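## Task

Remove the black key fob from the drawer of the small wooden box and set it directly on the table surface, not on top of anything. Close the drawer. The box must stay roughly in its current spot and orientation, and the other item must remain inside the drawer.

## Robot and tools

Robot: two arms, left_arm and right_arm, each on a tilted mounting plate; a shared metal frame behind them carries both plates. For the 'too close' clearance check, a plate and its half of the frame count as part of that arm. Calibrated bases in the scene frame: left_arm (+0.048, +0.320, +0.317) m, quat_wxyz (+0.957, -0.123, +0.264, +0.004); right_arm (+0.034, -0.209, +0.317) m, quat_wxyz (+0.957, +0.118, +0.266, +0.011).

Frame: one scene frame for everything. Origin at table-top height, midway between the nominal bases. +x points out over the table, +y toward left_arm, +z up. Arm names do not match image sides. Reported gripper poses may be off by a few centimetres, more at long reach.

Gripper: the fingers point along the gripper's +z axis and close along its y axis. end_effector_position is the point between the finger pads, just under 1 cm behind the tips.

Row format, shared by every motion tool: one flat list of 16 numbers covering both arms. Order: left_arm x, y, z, qw, qx, qy, qz, opening, then the same eight for right_arm. Always include both arms. x, y, z are an absolute target position for the end_effector_position in metres, scene frame. qw..qz are an absolute target orientation, w first. Opening runs from -1 (closed, 0 mm gap) to +1 (open, about 87 mm); 0.5 is about 69 mm, 0 about 43 mm, -0.5 about 18 mm.

To hold an arm still, resend its last reported position and quaternion with the opening it needs. To keep an orientation, repeat the same target quaternion in every row rather than the drifted reported one.

execute_actions: 'actions' holds one item or is empty.
- Empty list: a look that returns state and pictures.
- {"rows": [...], "steps": n}: an action of at most 15 steps (1/30 s each, default 15, minimum 5). Each row plays for one step, and the last row repeats. Every target must lie within 0.6 m of that arm's last reported position along each gripper axis, or the call is refused.
- {"steps": n}: a wait of up to 300 steps, counted from the last result, so reply time counts toward it.
- 'cameras' chooses pictures: ["all"], [] or names. Pictures come only with an empty list or when requested.
- The result is taken 5 steps before the action ends, and those steps run afterward.

move: 'target' is one row or a list of up to 15 rows. Each gripper travels in a straight line toward absolute poses, with no obstacle avoidance, and all paths finish together. The total is capped at 10 s; anything past that stops short.
- 'speed' is in m/s, 0.002 to 0.5, default 0.25; rotation is limited to twice that in rad/s. Give one value, or one per target.
- 'blend' is in metres and rounds the corners at intermediate targets.
- 'blocking'=false returns after about 0.5 s while the motion continues.
- Openings in a later row are applied only after both arms come to rest at that row.
- The result adds a 'move:' line, such as done, off_target, moving, held or fault, plus limits. limits=paced means the pose was clipped; limits=held means steps were withheld. done means within 10 mm and 2 degrees; it does not tell you about contact.

wait: 'seconds' 0 to 10. Ends early if a move finishes.
stop: brakes the current move; the fingers keep moving.
zoom_image: 'camera' (cam_high, cam_low, cam_left_wrist, cam_right_wrist) and 'region' [x0, y0, x1, y1] in pixels, at most 504x504, taken from that camera's latest image.
finished_scene: 'scene' is 1 or 2. Finish only once the fob or case lies on the bare table, the drawer is closed, and the box has not moved.

Controller: each step clips the commanded pose to within 100 mm and 20 degrees of the measured pose. Friction and gravity can leave the gripper low, short or tilted, and small moves may not happen at all. Check position and tilt after each move and correct them. Keep paths away from an arm's own base and first-joint axis, or the shoulder posture may flip. Elbows stop just short of straight. Joint ranges in rad: waist -2.618..3.054, shoulder 0..3.142, elbow 0..3.142 (straight 2.901), wrist pitch ±1.571, wrist yaw ±1.571, wrist roll ±2.094.

Gripping: grip_measured uses the same scale as opening. To grasp, command about 0.04 below the reading at first touch for full force, or less below for a lighter hold. Readings may be off by about 1 mm. Closing fast squeezes harder.

Results: 'Hand target' is the pose the controller is currently driving toward. 'within noise' on joint velocities means the arm is still. Joint torques include gravity, have sign positive toward larger joint angles, and joints 1 to 3 wrap at ±28 N m.

Heat: holding loads, stretching out or pushing against something warms motors. MOTOR HOT appears at 75 °C. At 90 °C the arm folds and stays idle; at 100 °C it goes limp.

Cameras: cam_high (overhead, wide), cam_low (low, front side), and the two wrist cameras, all 672x504. The calibration K, D and T_world_to_cam are given for projection; fixed cameras may be off by about 2 degrees and 9 mm.

Avoid drops, releasing objects that are still moving, fast impacts and hard presses, and any collision or squeeze between the two arms, which can end the scene. Never let anything leave the table. Pull the drawer gently so the box is not dragged, and push it shut slowly. Things may get an occasional random tug. Any arm stop or fault lowers the result.

Each tool is called after "Request:" as a command line: name --argument value for each argument, lists and objects as JSON in quotes; but a table of rows of numbers goes row by row, as --pt "numbers of a row", without its own name.

## Session

Request:
execute_actions --actions '[]' --cameras '["all"]'

Scene clock: 0.00 s of 6000.00 s.
left_arm: end_effector_position=(+0.0998, +0.1270, +0.2928) grip_measured=+1.000 end_effector_quat_wxyz=(-0.035, +0.687, +0.534, -0.491) | right_arm: end_effector_position=(+0.4542, -0.2631, +0.1802) grip_measured=+1.000 end_effector_quat_wxyz=(+0.210, +0.029, +0.971, -0.113)
Joint positions: left_arm=[-0.98 1.552 0.577 -0.527 0.448 0.878 1] | right_arm=[0.037 1.58 0.906 0.109 0.457 -0.116 1]
Joint velocities: within noise
Joint torques (N m): no reading
Motor temperatures (°C): left_arm=[26 35 37 31 25 28 24] | right_arm=[25 31 31 31 29 29 29]
Heat: left arm: 37 °C; right arm: 31 °C.
Hand target: left_arm +0.1015, +0.1262, +0.2930; -0.032, +0.687, +0.535, -0.491 | right_arm +0.4606, -0.2645, +0.1858; +0.220, +0.033, +0.968, -0.113

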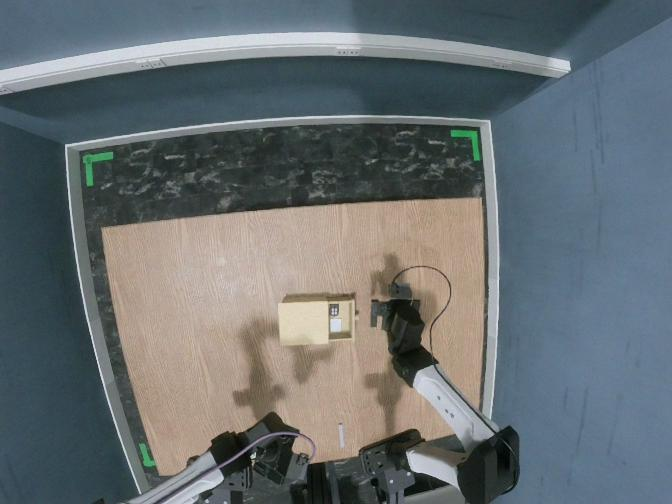

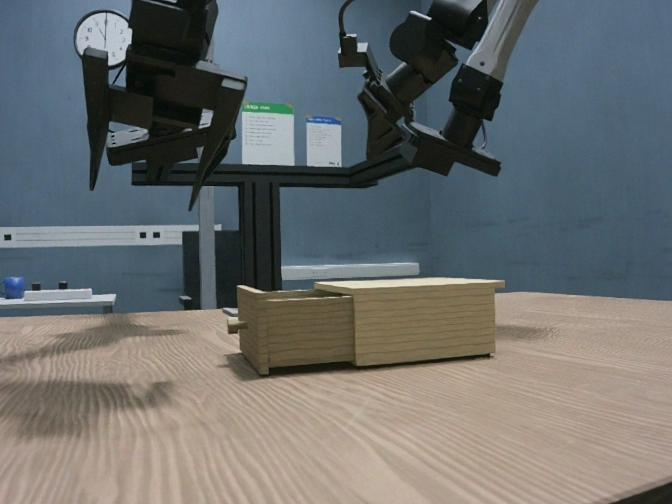

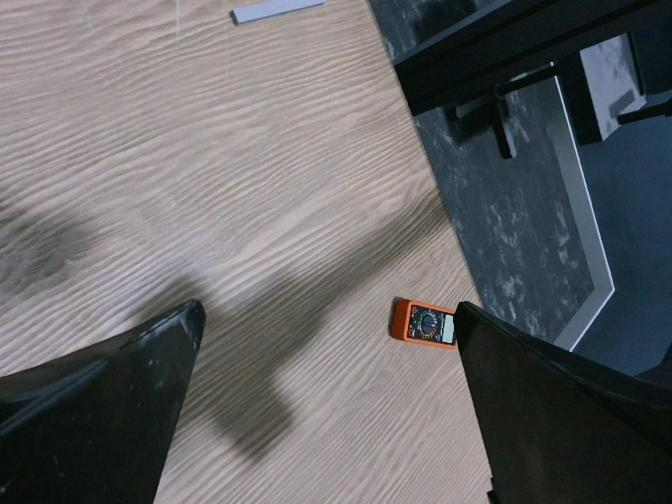

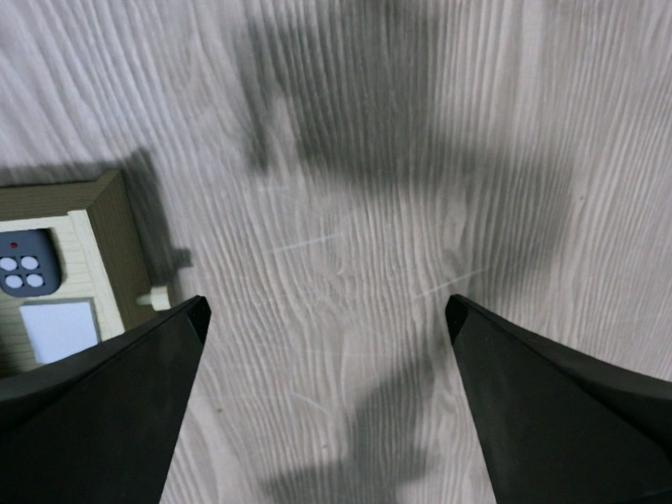

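Request:
zoom_image --camera "cam_high" --region '[260, 270, 400, 370]'

Request:
zoom_image --camera "cam_right_wrist" --region '[0, 150, 240, 390]'

Request:
zoom_image --camera "cam_low" --region '[200, 240, 520, 400]'

Scaled by 3.600 from the camera's 672x504 image, which has a finer 960x720 frame.

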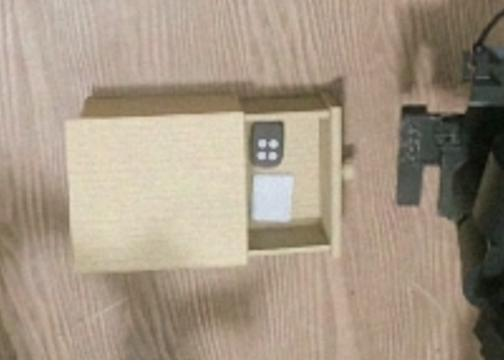

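Scaled by 2.100 from the camera's 672x504 image, which has a finer 960x720 frame.

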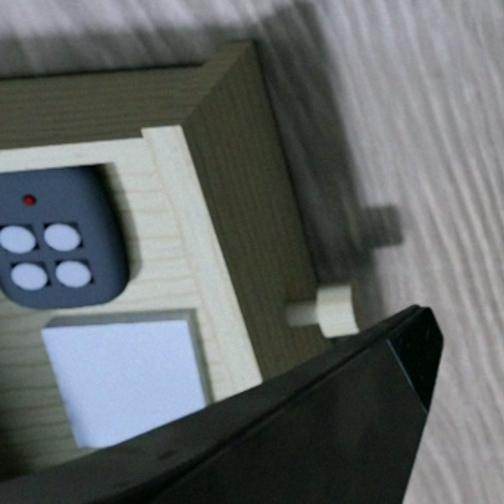

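Scaled by 1.575 from the camera's 672x504 image, which has a finer 960x720 frame.

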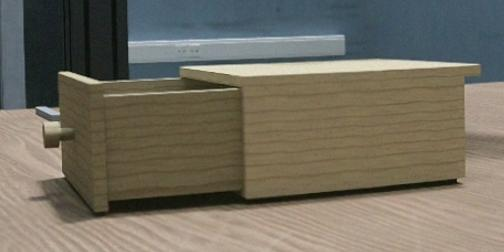

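Request:
zoom_image --camera "cam_low" --region '[60, 0, 280, 240]'

Request:
zoom_image --camera "cam_high" --region '[340, 240, 500, 400]'

Scaled by 2.100 from the camera's 672x504 image, which has a finer 960x720 frame.

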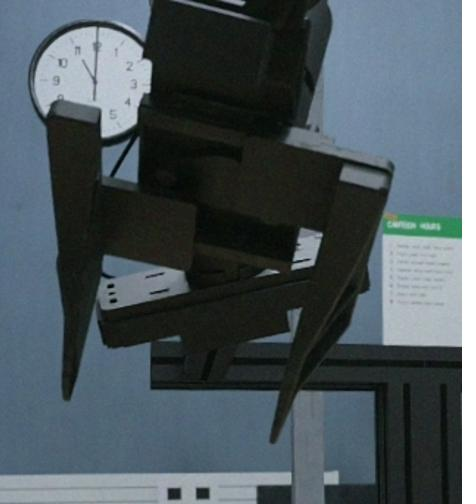

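Scaled by 3.150 from the camera's 672x504 image, which has a finer 960x720 frame.

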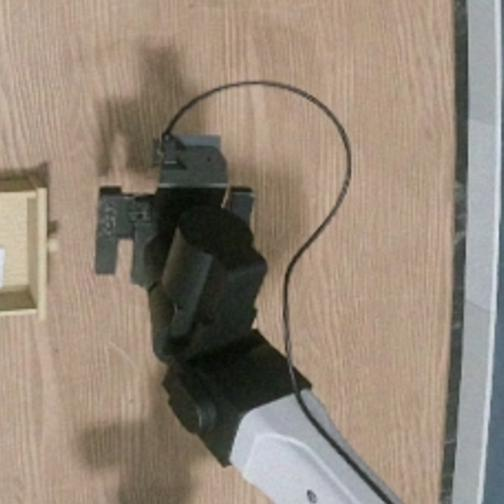

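Request:
move --target '[0.1015, 0.1262, 0.2930, -0.032, 0.687, 0.535, -0.491, 1, 0.43, -0.105, 0.16, 0.0018, -0.026, 0.9973, 0.0698, 0.3]' --speed 0.25

Scene clock: 6.83 s of 6000.00 s.
left_arm: end_effector_position=(+0.0998, +0.1270, +0.2928) grip_measured=+1.000 end_effector_quat_wxyz=(-0.035, +0.687, +0.534, -0.491) | right_arm: end_effector_position=(+0.4304, -0.1126, +0.1617) grip_measured=+0.300 end_effector_quat_wxyz=(+0.009, -0.025, +0.998, +0.063)
Joint positions: left_arm=[-0.98 1.552 0.577 -0.527 0.448 0.878 1] | right_arm=[0.258 1.902 1.355 -0.507 0.24 0.13 0.65]
Joint velocities: within noise
Joint torques (N m): left_arm=[-2.97 -4.34 3.99 0.44 0.54 0.21] | right_arm=[5.2 -7.36 7.35 0.09 -0.14 -0.08]
Motor temperatures (°C): left_arm=[26 36 38 31 25 28 24] | right_arm=[25 32 32 31 29 29 29]
Heat: left arm: 38 °C; right arm: 32 °C.
Hand target: left_arm +0.1016, +0.1262, +0.2930; -0.032, +0.687, +0.535, -0.491 | right_arm +0.4299, -0.1051, +0.1600; +0.002, -0.026, +0.997, +0.070
Off the commanded pose: left_arm 0.002 m, 0 deg | right_arm 0.008 m, 1 deg.
Kept back: nothing.
move: done
camera_calibration:
cam_right_wrist: T_world_to_cam=[[0.0714665, -0.989439, -0.126108, -0.1235], [-0.647287, -0.142199, 0.748865, 0.161177], [-0.758889, 0.0281095, -0.650613, 0.571439], [0, 0, 0, 1]] pos_world=[0.546813, -0.11534, 0.235511]

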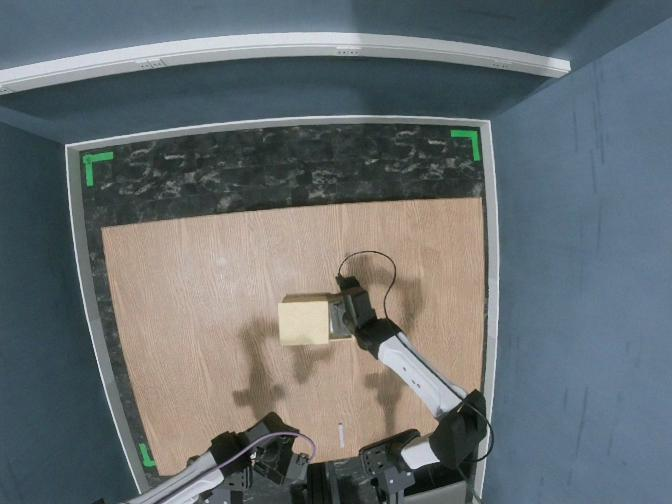

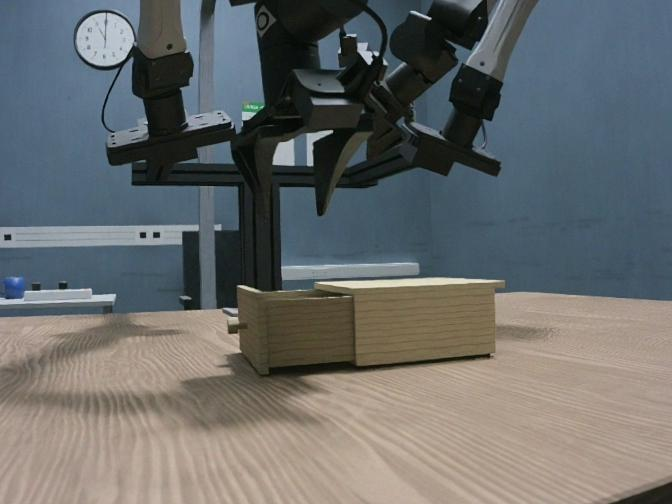

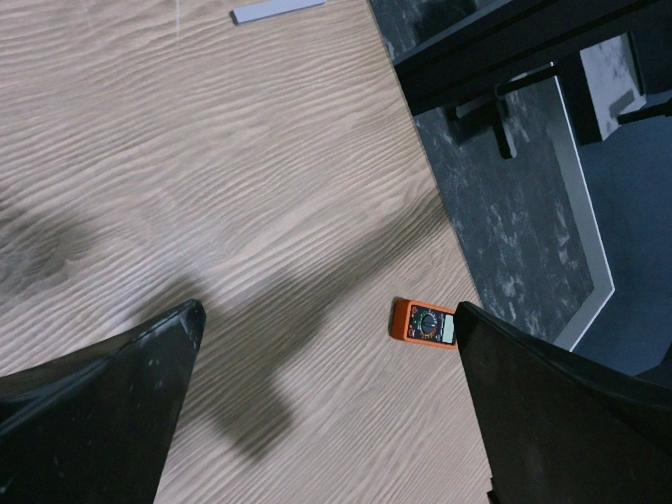

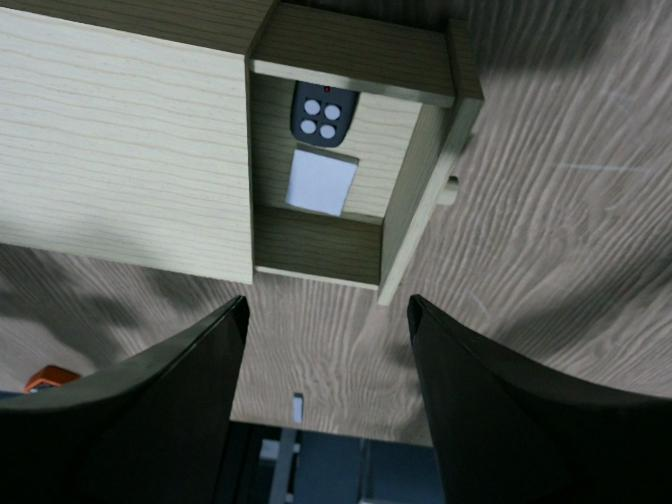

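Request:
zoom_image --camera "cam_right_wrist" --region '[230, 0, 490, 310]'

Scaled by 1.626 from the camera's 672x504 image, which has a finer 960x720 frame.

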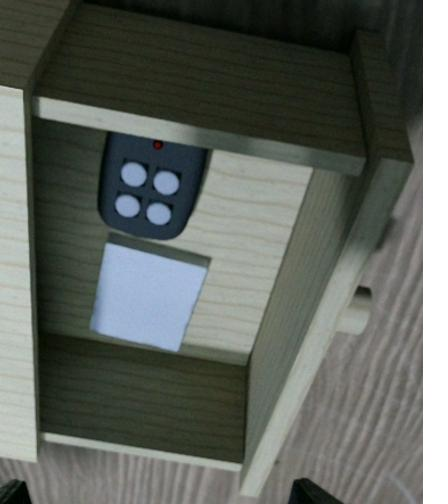

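Request:
zoom_image --camera "cam_low" --region '[210, 60, 410, 300]'

Scaled by 2.100 from the camera's 672x504 image, which has a finer 960x720 frame.

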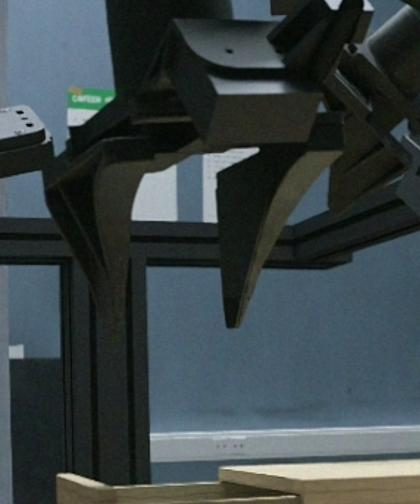

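Request:
move --pt "0.1015 0.1262 0.2930 -0.032 0.687 0.535 -0.491 1 0.397 -0.124 0.11 0.2163 0.0256 0.976 -0.0057 -1" --pt "0.1015 0.1262 0.2930 -0.032 0.687 0.535 -0.491 1 0.397 -0.124 0.045 0.2163 0.0256 0.976 -0.0057 -1" --speed '[0.25, 0.15]' --blend 0.015

Scene clock: 13.23 s of 6000.00 s.
left_arm: end_effector_position=(+0.0998, +0.1270, +0.2928) grip_measured=+1.000 end_effector_quat_wxyz=(-0.035, +0.687, +0.534, -0.491) | right_arm: end_effector_position=(+0.3957, -0.1229, +0.0502) grip_measured=-0.973 end_effector_quat_wxyz=(+0.214, +0.027, +0.976, -0.007)
Joint positions: left_arm=[-0.98 1.552 0.577 -0.527 0.448 0.878 1] | right_arm=[0.234 2.132 0.824 0.683 0.412 0.049 0.013]
Joint velocities: within noise
Joint torques (N m): left_arm=[-3 -4.29 4 0.44 0.54 0.21] | right_arm=[3.06 -5.89 2.29 1.08 -0.08 -0.23]
Motor temperatures (°C): left_arm=[26 36 38 31 25 28 24] | right_arm=[26 33 32 31 28 29 29]
Heat: left arm: 38 °C; right arm: 33 °C.
Hand target: left_arm +0.1016, +0.1262, +0.2930; -0.032, +0.687, +0.535, -0.491 | right_arm +0.3969, -0.1241, +0.0452; +0.216, +0.026, +0.976, -0.006
Off the commanded pose: left_arm 0.002 m, 0 deg | right_arm 0.005 m, 0 deg.
Kept back: nothing.
move: done
camera_calibration:
cam_right_wrist: T_world_to_cam=[[-0.0354819, -0.999329, 0.00906725, -0.110961], [-0.901012, 0.0359135, 0.432306, 0.358939], [-0.432341, 0.00716932, -0.901682, 0.353661], [0, 0, 0, 1]] pos_world=[0.472373, -0.126313, 0.164724]

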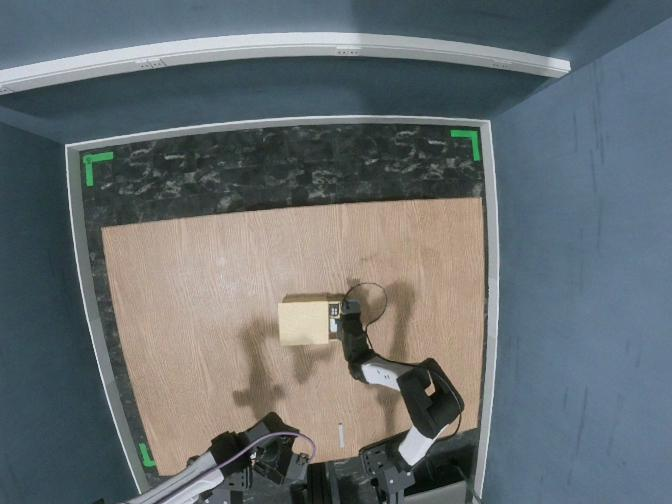

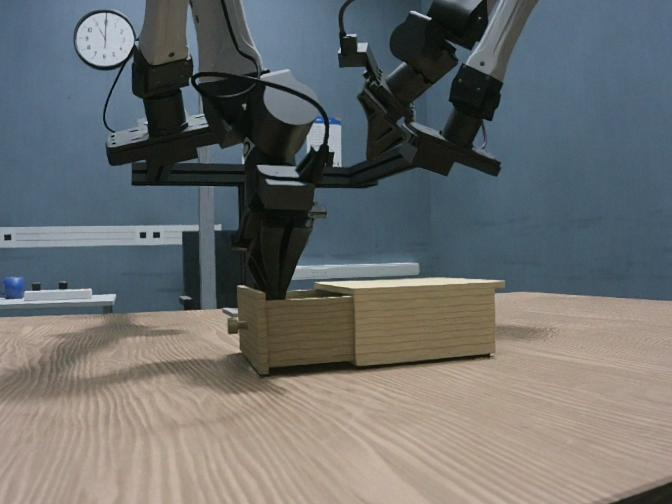

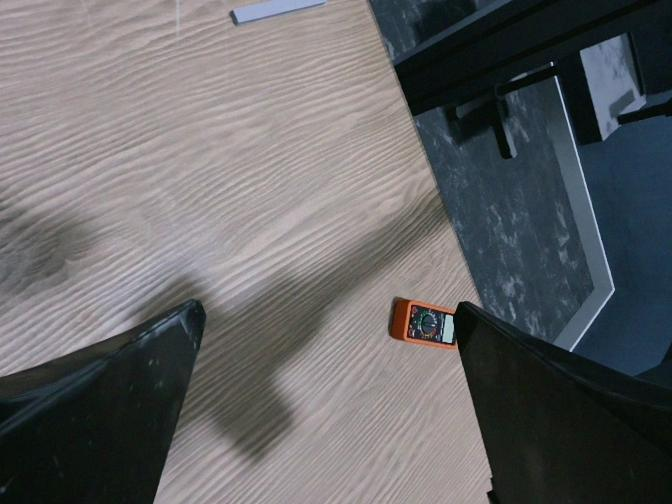

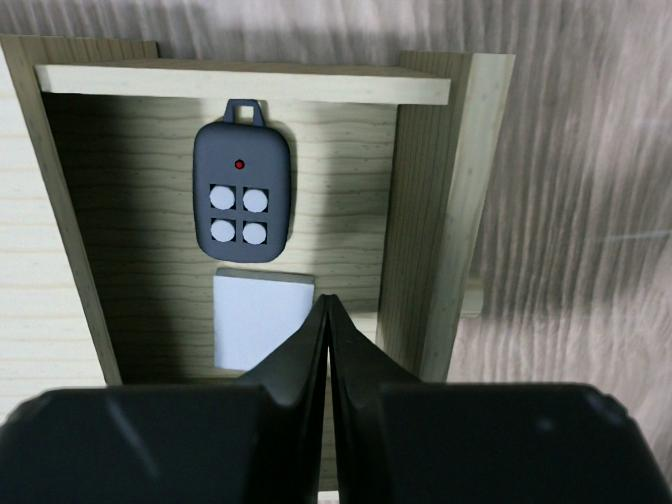

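Request:
move --target '[0.1015, 0.1262, 0.2930, -0.032, 0.687, 0.535, -0.491, 1, 0.395, -0.178, 0.043, 0.2163, 0.0256, 0.976, -0.0057, -1]' --speed 0.09

Scene clock: 14.93 s of 6000.00 s.
left_arm: end_effector_position=(+0.0998, +0.1270, +0.2928) grip_measured=+1.000 end_effector_quat_wxyz=(-0.035, +0.687, +0.534, -0.491) | right_arm: end_effector_position=(+0.3887, -0.1597, +0.0368) grip_measured=-0.973 end_effector_quat_wxyz=(+0.209, +0.023, +0.978, +0.017)
Joint positions: left_arm=[-0.98 1.552 0.577 -0.527 0.448 0.878 1] | right_arm=[0.096 2.129 0.779 0.741 0.251 -0.027 0.013]
Joint velocities: within noise
Joint torques (N m): left_arm=[-2.96 -4.33 4 0.44 0.54 0.21] | right_arm=[0.94 -9.83 0.09 0.89 0.2 -0.42]
Motor temperatures (°C): left_arm=[26 37 38 31 25 28 24] | right_arm=[26 34 32 31 28 29 29]
Heat: left arm: 38 °C; right arm: 34 °C.
Hand target: left_arm +0.1016, +0.1262, +0.2930; -0.032, +0.687, +0.535, -0.491 | right_arm +0.3947, -0.1777, +0.0426; +0.216, +0.026, +0.976, -0.006
Off the commanded pose: left_arm 0.002 m, 0 deg | right_arm 0.020 m, 3 deg.
Kept back: nothing.
move: off_target (right_arm)
camera_calibration:
cam_right_wrist: T_world_to_cam=[[-0.019209, -0.999161, -0.0361805, -0.152565], [-0.897251, 0.001262, 0.441519, 0.352442], [-0.441103, 0.0409441, -0.896522, 0.347463], [0, 0, 0, 1]] pos_world=[0.466566, -0.167108, 0.150378]

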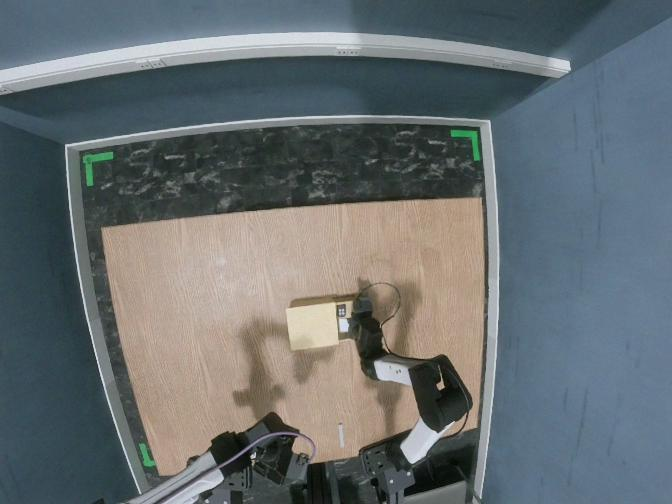

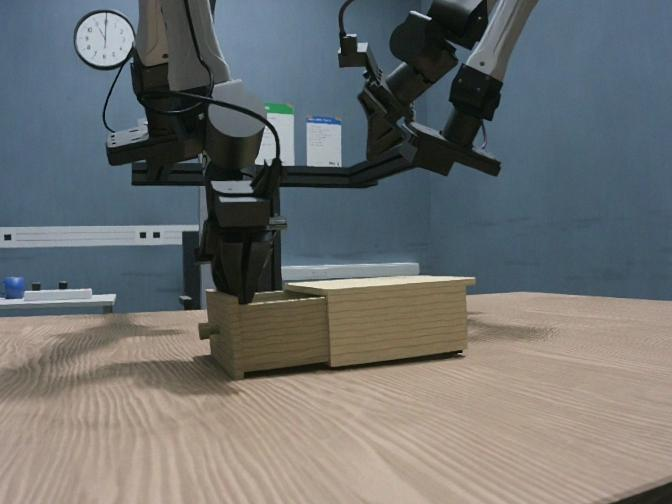

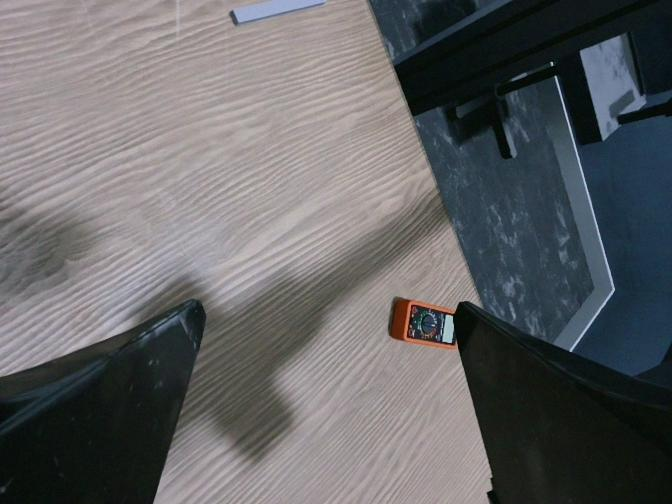

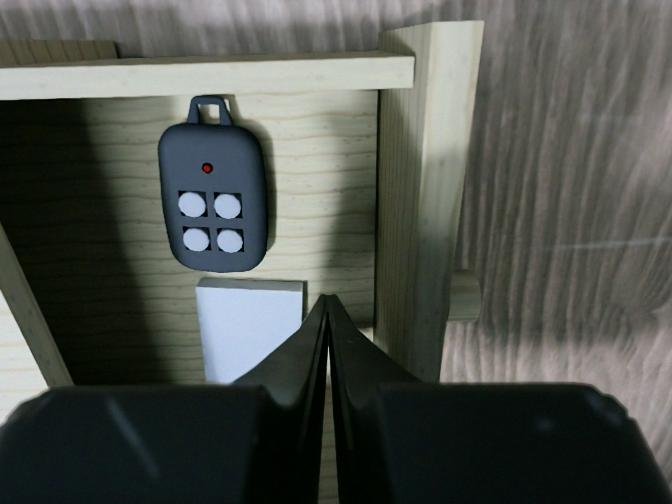

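Request:
move --pt "0.1015 0.1262 0.2930 -0.032 0.687 0.535 -0.491 1 0.392 -0.148 0.06 0.2163 0.0256 0.976 -0.0057 -1" --pt "0.1015 0.1262 0.2930 -0.032 0.687 0.535 -0.491 1 0.42 -0.120 0.10 0.2126 0.0642 0.9738 0.0482 -1" --pt "0.1015 0.1262 0.2930 -0.032 0.687 0.535 -0.491 1 0.42 -0.120 0.095 0.2126 0.0642 0.9738 0.0482 0.1" --speed '[0.1, 0.2, 0.1]' --blend '[0.01, 0, 0]'

Scene clock: 18.17 s of 6000.00 s.
left_arm: end_effector_position=(+0.0998, +0.1270, +0.2928) grip_measured=+1.000 end_effector_quat_wxyz=(-0.035, +0.687, +0.534, -0.491) | right_arm: end_effector_position=(+0.4120, -0.1241, +0.0877) grip_measured=+0.100 end_effector_quat_wxyz=(+0.204, +0.060, +0.976, +0.039)
Joint positions: left_arm=[-0.98 1.552 0.577 -0.527 0.448 0.878 1] | right_arm=[0.213 1.954 0.82 0.498 0.319 0.128 0.55]
Joint velocities: within noise
Joint torques (N m): left_arm=[-2.99 -4.3 3.97 0.44 0.54 0.2] | right_arm=[4.48 -9.07 3.26 0.82 -0.14 -0.08]
Motor temperatures (°C): left_arm=[26 37 38 31 25 28 24] | right_arm=[26 34 32 31 28 29 29]
Heat: left arm: 38 °C; right arm: 34 °C.
Hand target: left_arm +0.1016, +0.1262, +0.2930; -0.032, +0.687, +0.535, -0.491 | right_arm +0.4200, -0.1199, +0.0950; +0.213, +0.064, +0.974, +0.048
Off the commanded pose: left_arm 0.002 m, 0 deg | right_arm 0.012 m, 2 deg.
Kept back: nothing.
move: off_target (right_arm); target 3's new opening was sent with right_arm's hand 0.011 m and 1 deg from that target
camera_calibration:
cam_right_wrist: T_world_to_cam=[[-0.0821441, -0.992156, -0.0942276, -0.0827545], [-0.892117, 0.031054, 0.450736, 0.351522], [-0.444274, 0.121087, -0.88767, 0.412403], [0, 0, 0, 1]] pos_world=[0.490021, -0.142958, 0.199837]

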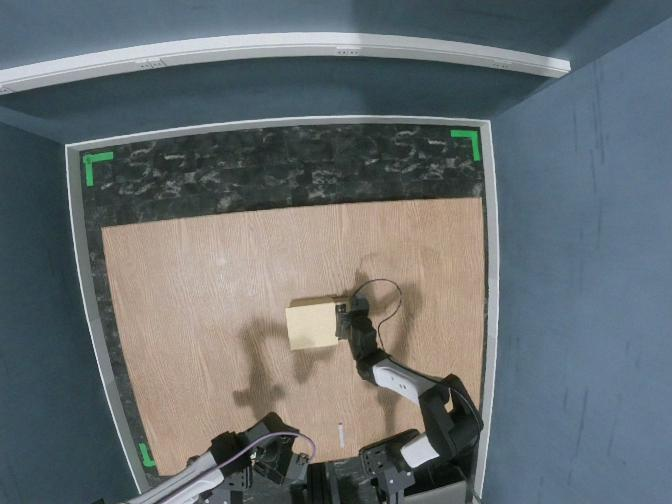

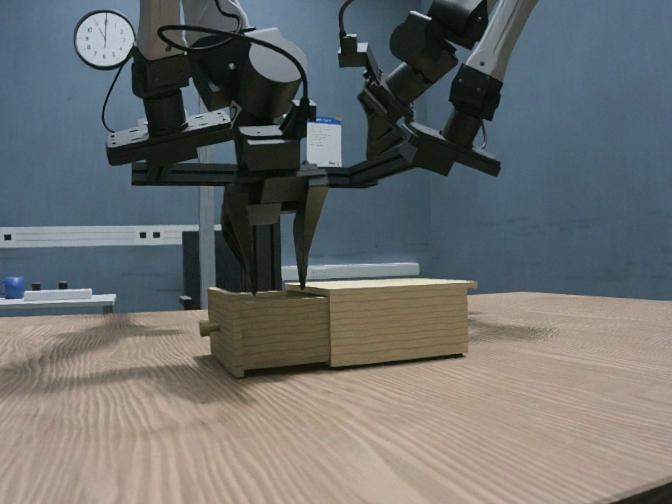

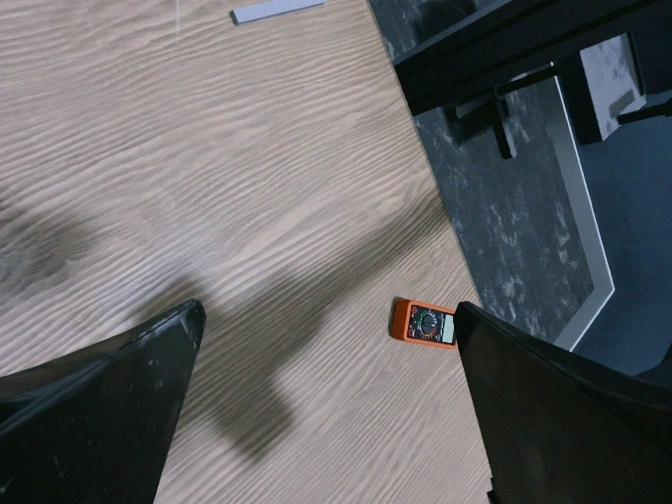

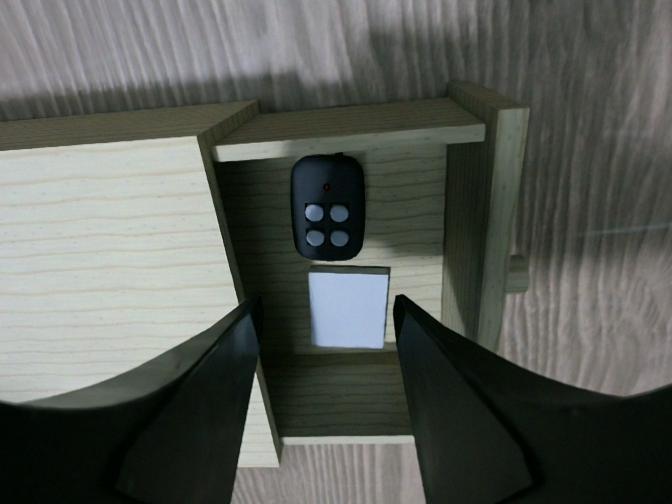

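Request:
move --target '[0.1015, 0.1262, 0.2930, -0.032, 0.687, 0.535, -0.491, 1, 0.426, -0.1155, 0.055, 0.2136, 0.0682, 0.9723, 0.0560, 0.03]' --speed 0.08 --cameras '["cam_right_wrist", "cam_low"]'

Scene clock: 19.77 s of 6000.00 s.
left_arm: end_effector_position=(+0.0998, +0.1270, +0.2928) grip_measured=+1.000 end_effector_quat_wxyz=(-0.035, +0.687, +0.534, -0.491) | right_arm: end_effector_position=(+0.4203, -0.1235, +0.0589) grip_measured=+0.030 end_effector_quat_wxyz=(+0.206, +0.068, +0.975, +0.037)
Joint positions: left_arm=[-0.98 1.552 0.577 -0.527 0.448 0.878 1] | right_arm=[0.186 2.076 0.894 0.555 0.304 0.124 0.515]
Joint velocities: within noise
Joint torques (N m): left_arm=[-3.02 -4.3 4.04 0.44 0.54 0.2] | right_arm=[3.86 -5.93 3.64 1.17 -0.4 -0.11]
Motor temperatures (°C): left_arm=[26 37 39 31 25 28 24] | right_arm=[26 34 32 31 28 29 29]
Heat: left arm: 39 °C; right arm: 34 °C.
Hand target: left_arm +0.1016, +0.1262, +0.2930; -0.032, +0.687, +0.535, -0.491 | right_arm +0.4257, -0.1156, +0.0555; +0.213, +0.068, +0.973, +0.056
Off the commanded pose: left_arm 0.002 m, 0 deg | right_arm 0.011 m, 2 deg.
Kept back: nothing.
move: off_target (right_arm)
camera_calibration:
cam_right_wrist: T_world_to_cam=[[-0.0981588, -0.990709, -0.0941316, -0.077331], [-0.892988, 0.0459357, 0.447731, 0.374358], [-0.439247, 0.128007, -0.8892, 0.389241], [0, 0, 0, 1]] pos_world=[0.497679, -0.143634, 0.171222]
Images, in order (width x height): cam_low 672x504, cam_right_wrist 672x504.

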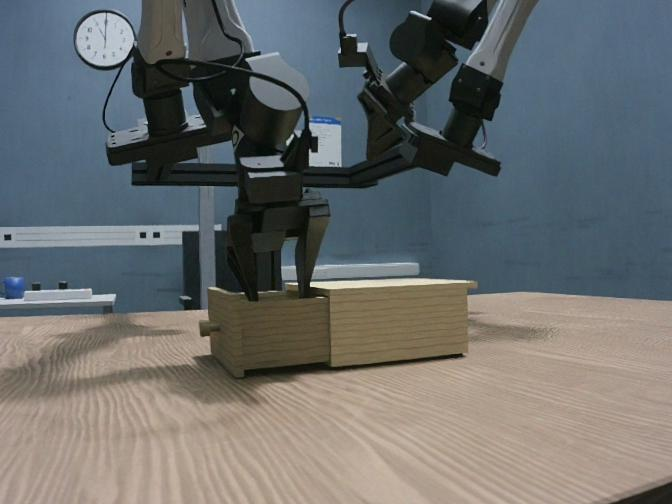

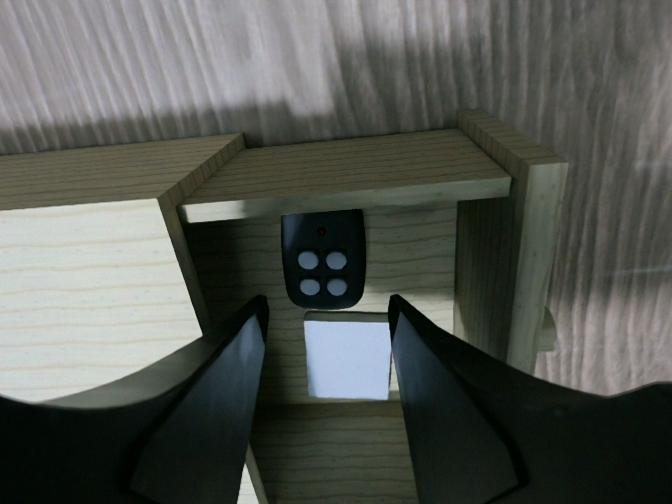

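Request:
move --target '[0.1015, 0.1262, 0.2930, -0.032, 0.687, 0.535, -0.491, 1, 0.427, -0.107, 0.042, 0.2136, 0.0682, 0.9723, 0.0560, 0.03]' --speed 0.08 --cameras '["cam_right_wrist", "cam_low"]'

Scene clock: 20.80 s of 6000.00 s.
left_arm: end_effector_position=(+0.0998, +0.1270, +0.2928) grip_measured=+1.000 end_effector_quat_wxyz=(-0.035, +0.687, +0.534, -0.491) | right_arm: end_effector_position=(+0.4263, -0.1288, +0.0485) grip_measured=+0.030 end_effector_quat_wxyz=(+0.213, +0.071, +0.974, +0.017)
Joint positions: left_arm=[-0.98 1.552 0.577 -0.527 0.448 0.878 1] | right_arm=[0.181 2.121 0.927 0.581 0.342 0.114 0.515]
Joint velocities: within noise
Joint torques (N m): left_arm=[-2.96 -4.33 3.96 0.44 0.54 0.21] | right_arm=[5.22 -5.24 3.77 1.09 -0.7 0.04]
Motor temperatures (°C): left_arm=[26 37 39 31 25 28 24] | right_arm=[26 34 32 32 28 29 29]
Heat: left arm: 39 °C; right arm: 34 °C.
Hand target: left_arm +0.1016, +0.1262, +0.2930; -0.032, +0.687, +0.535, -0.491 | right_arm +0.4262, -0.1075, +0.0436; +0.213, +0.068, +0.973, +0.055
Off the commanded pose: left_arm 0.002 m, 0 deg | right_arm 0.023 m, 4 deg.
Kept back: nothing.
move: off_target (right_arm)
camera_calibration:
cam_right_wrist: T_world_to_cam=[[-0.112081, -0.99209, -0.0565222, -0.0790697], [-0.896928, 0.076518, 0.435506, 0.390765], [-0.427737, 0.0995084, -0.898409, 0.375218], [0, 0, 0, 1]] pos_world=[0.50212, -0.145682, 0.16245]
Images, in order (width x height): cam_low 672x504, cam_right_wrist 672x504.

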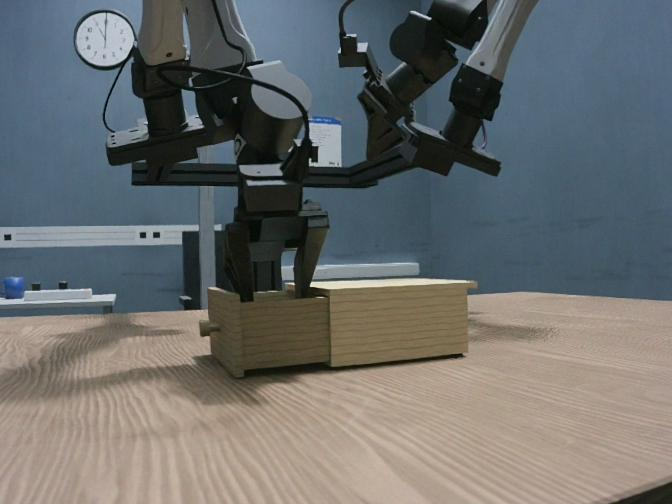

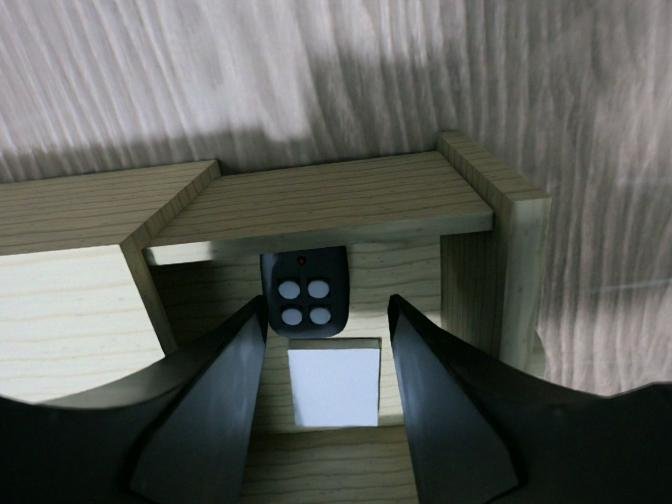

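Request:
zoom_image --camera "cam_right_wrist" --region '[60, 220, 460, 500]'

Request:
zoom_image --camera "cam_low" --region '[190, 170, 390, 390]'

Scaled by 1.260 from the camera's 672x504 image, which has a finer 960x720 frame.

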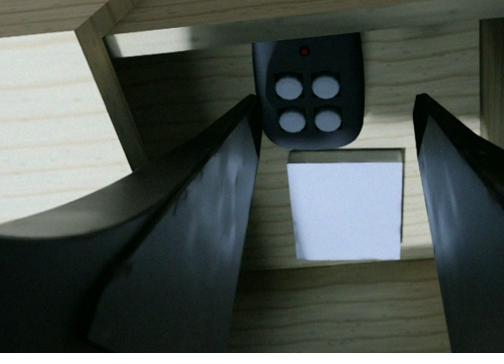

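Scaled by 2.291 from the camera's 672x504 image, which has a finer 960x720 frame.

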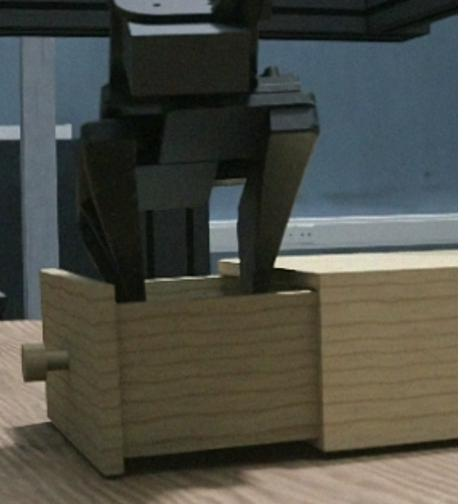

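Request:
move --target '[0.1015, 0.1262, 0.2930, -0.032, 0.687, 0.535, -0.491, 1, 0.426, -0.107, 0.06, 0.2136, 0.0682, 0.9723, 0.0560, 0.03]' --speed 0.08 --cameras '["cam_right_wrist", "cam_low"]'

Scene clock: 24.33 s of 6000.00 s.
left_arm: end_effector_position=(+0.0998, +0.1270, +0.2928) grip_measured=+1.000 end_effector_quat_wxyz=(-0.035, +0.687, +0.534, -0.491) | right_arm: end_effector_position=(+0.4250, -0.1292, +0.0487) grip_measured=+0.030 end_effector_quat_wxyz=(+0.212, +0.073, +0.974, +0.016)
Joint positions: left_arm=[-0.98 1.552 0.577 -0.527 0.448 0.878 1] | right_arm=[0.181 2.12 0.923 0.582 0.343 0.117 0.515]
Joint velocities: within noise
Joint torques (N m): left_arm=[-2.96 -4.33 3.97 0.44 0.53 0.21] | right_arm=[6.86 -10.04 1.01 0.79 -0.56 0.08]
Motor temperatures (°C): left_arm=[26 37 39 30 25 28 24] | right_arm=[26 34 32 32 29 29 29]
Heat: left arm: 39 °C; right arm: 34 °C.
Hand target: left_arm +0.1016, +0.1262, +0.2930; -0.032, +0.687, +0.535, -0.491 | right_arm +0.4257, -0.1074, +0.0598; +0.213, +0.068, +0.973, +0.055
Off the commanded pose: left_arm 0.002 m, 0 deg | right_arm 0.025 m, 5 deg.
Kept back: nothing.
move: off_target (right_arm)
camera_calibration:
cam_right_wrist: T_world_to_cam=[[-0.11512, -0.991792, -0.0556377, -0.078328], [-0.895885, 0.0794664, 0.437122, 0.389442], [-0.429113, 0.100167, -0.89768, 0.375458], [0, 0, 0, 1]] pos_world=[0.500991, -0.146241, 0.162449]
Images, in order (width x height): cam_low 672x504, cam_right_wrist 672x504.

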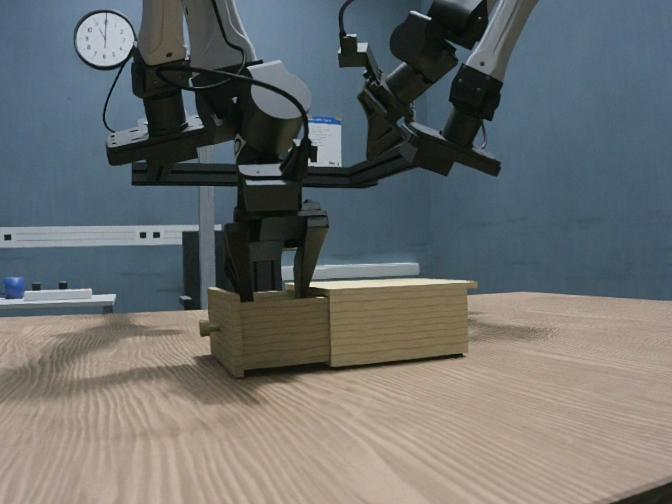

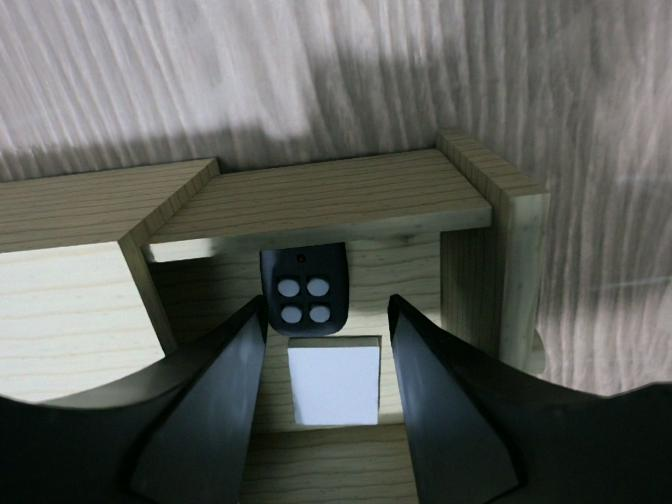

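Request:
move --target '[0.1015, 0.1262, 0.2930, -0.032, 0.687, 0.535, -0.491, 1, 0.426, -0.096, 0.065, 0.2100, 0.0753, 0.9699, 0.0950, 0.0]' --speed 0.08 --cameras '["cam_right_wrist", "cam_low"]'

Scene clock: 25.80 s of 6000.00 s.
left_arm: end_effector_position=(+0.0998, +0.1270, +0.2928) grip_measured=+1.000 end_effector_quat_wxyz=(-0.035, +0.687, +0.534, -0.491) | right_arm: end_effector_position=(+0.4210, -0.1189, +0.0510) grip_measured=+0.000 end_effector_quat_wxyz=(+0.206, +0.077, +0.974, +0.047)
Joint positions: left_arm=[-0.98 1.552 0.577 -0.527 0.448 0.878 1] | right_arm=[0.181 2.11 0.909 0.577 0.285 0.142 0.5]
Joint velocities: within noise
Joint torques (N m): left_arm=[-2.99 -4.27 3.96 0.44 0.53 0.2] | right_arm=[6.22 -10.32 1.36 0.79 -0.71 0.12]
Motor temperatures (°C): left_arm=[26 37 39 30 25 28 24] | right_arm=[26 35 32 32 29 29 29]
Heat: left arm: 39 °C; right arm: 35 °C.
Hand target: left_arm +0.1016, +0.1262, +0.2930; -0.032, +0.687, +0.535, -0.491 | right_arm +0.4255, -0.0965, +0.0650; +0.210, +0.075, +0.970, +0.094
Off the commanded pose: left_arm 0.002 m, 0 deg | right_arm 0.027 m, 6 deg.
Kept back: nothing.
move: off_target (right_arm)
camera_calibration:
cam_right_wrist: T_world_to_cam=[[-0.110953, -0.98695, -0.1167, -0.0664198], [-0.893184, 0.0475369, 0.447172, 0.378555], [-0.435789, 0.15385, -0.886802, 0.38344], [0, 0, 0, 1]] pos_world=[0.497849, -0.142541, 0.163005]
Images, in order (width x height): cam_low 672x504, cam_right_wrist 672x504.

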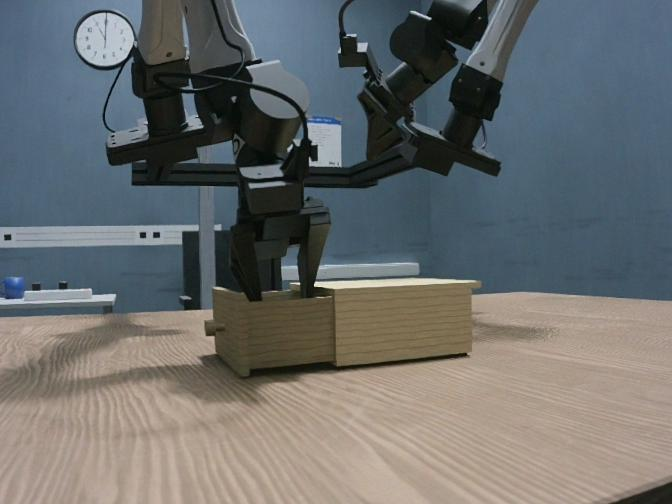

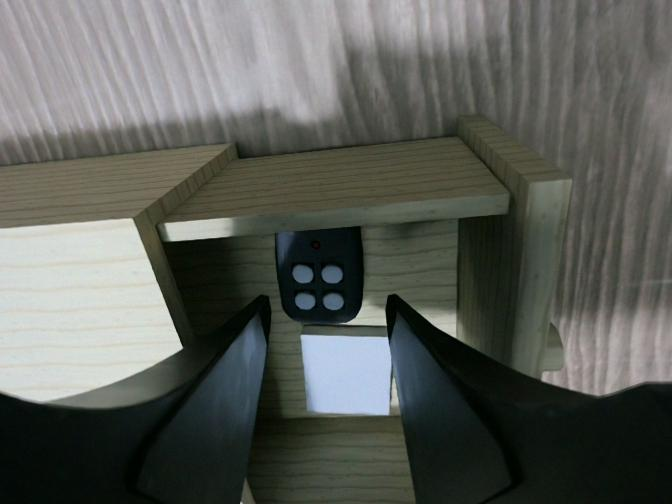

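Request:
move --target '[0.1015, 0.1262, 0.2930, -0.032, 0.687, 0.535, -0.491, 1, 0.396, -0.117, 0.044, 0.2164, 0.0100, 0.9763, 0.0, 0.0]' --speed 0.08 --cameras '["cam_right_wrist", "cam_low"]'

Scene clock: 29.60 s of 6000.00 s.
left_arm: end_effector_position=(+0.0998, +0.1270, +0.2928) grip_measured=+1.000 end_effector_quat_wxyz=(-0.035, +0.687, +0.534, -0.491) | right_arm: end_effector_position=(+0.4021, -0.1248, +0.0472) grip_measured=+0.000 end_effector_quat_wxyz=(+0.218, +0.021, +0.976, -0.003)
Joint positions: left_arm=[-0.98 1.552 0.577 -0.527 0.448 0.878 1] | right_arm=[0.22 2.141 0.843 0.686 0.392 0.028 0.5]
Joint velocities: within noise
Joint torques (N m): left_arm=[-2.99 -4.3 4.01 0.44 0.53 0.2] | right_arm=[5.72 -5.78 1.03 1.11 -0.01 -0.21]
Motor temperatures (°C): left_arm=[26 37 39 30 25 28 24] | right_arm=[26 36 31 32 29 29 29]
Heat: left arm: 39 °C; right arm: 36 °C.
Hand target: left_arm +0.1016, +0.1262, +0.2930; -0.032, +0.687, +0.535, -0.491 | right_arm +0.3960, -0.1173, +0.0442; +0.216, +0.010, +0.976, +0.000
Off the commanded pose: left_arm 0.002 m, 0 deg | right_arm 0.010 m, 1 deg.
Kept back: nothing.
move: done
camera_calibration:
cam_right_wrist: T_world_to_cam=[[-0.0228654, -0.999727, 0.00482658, -0.117548], [-0.904803, 0.0227472, 0.425223, 0.366318], [-0.425216, 0.00535578, -0.905076, 0.350867], [0, 0, 0, 1]] pos_world=[0.477952, -0.127727, 0.162361]
Images, in order (width x height): cam_low 672x504, cam_right_wrist 672x504.

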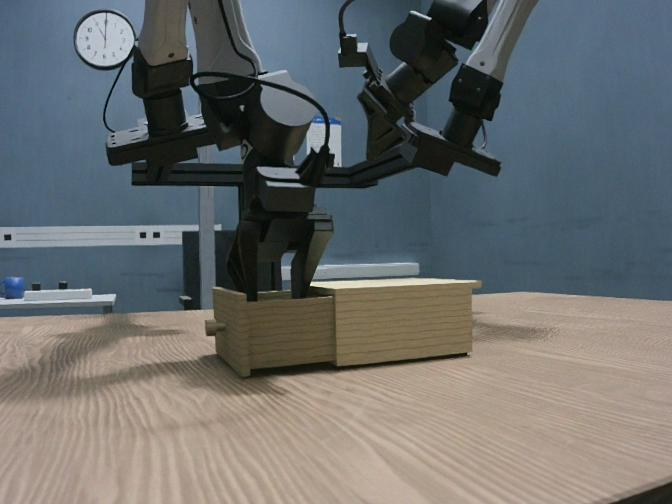

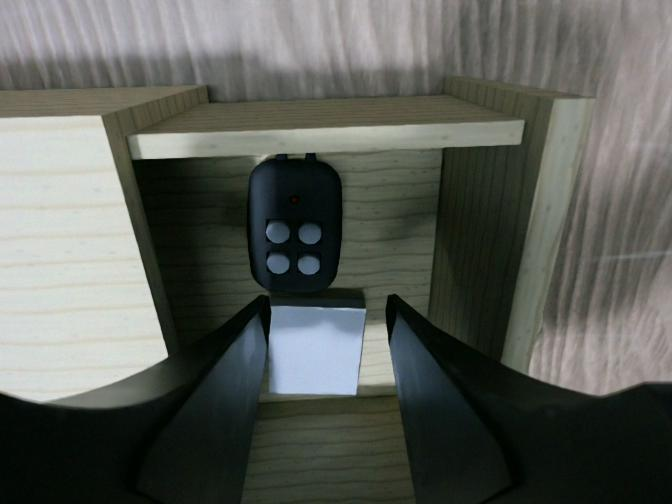

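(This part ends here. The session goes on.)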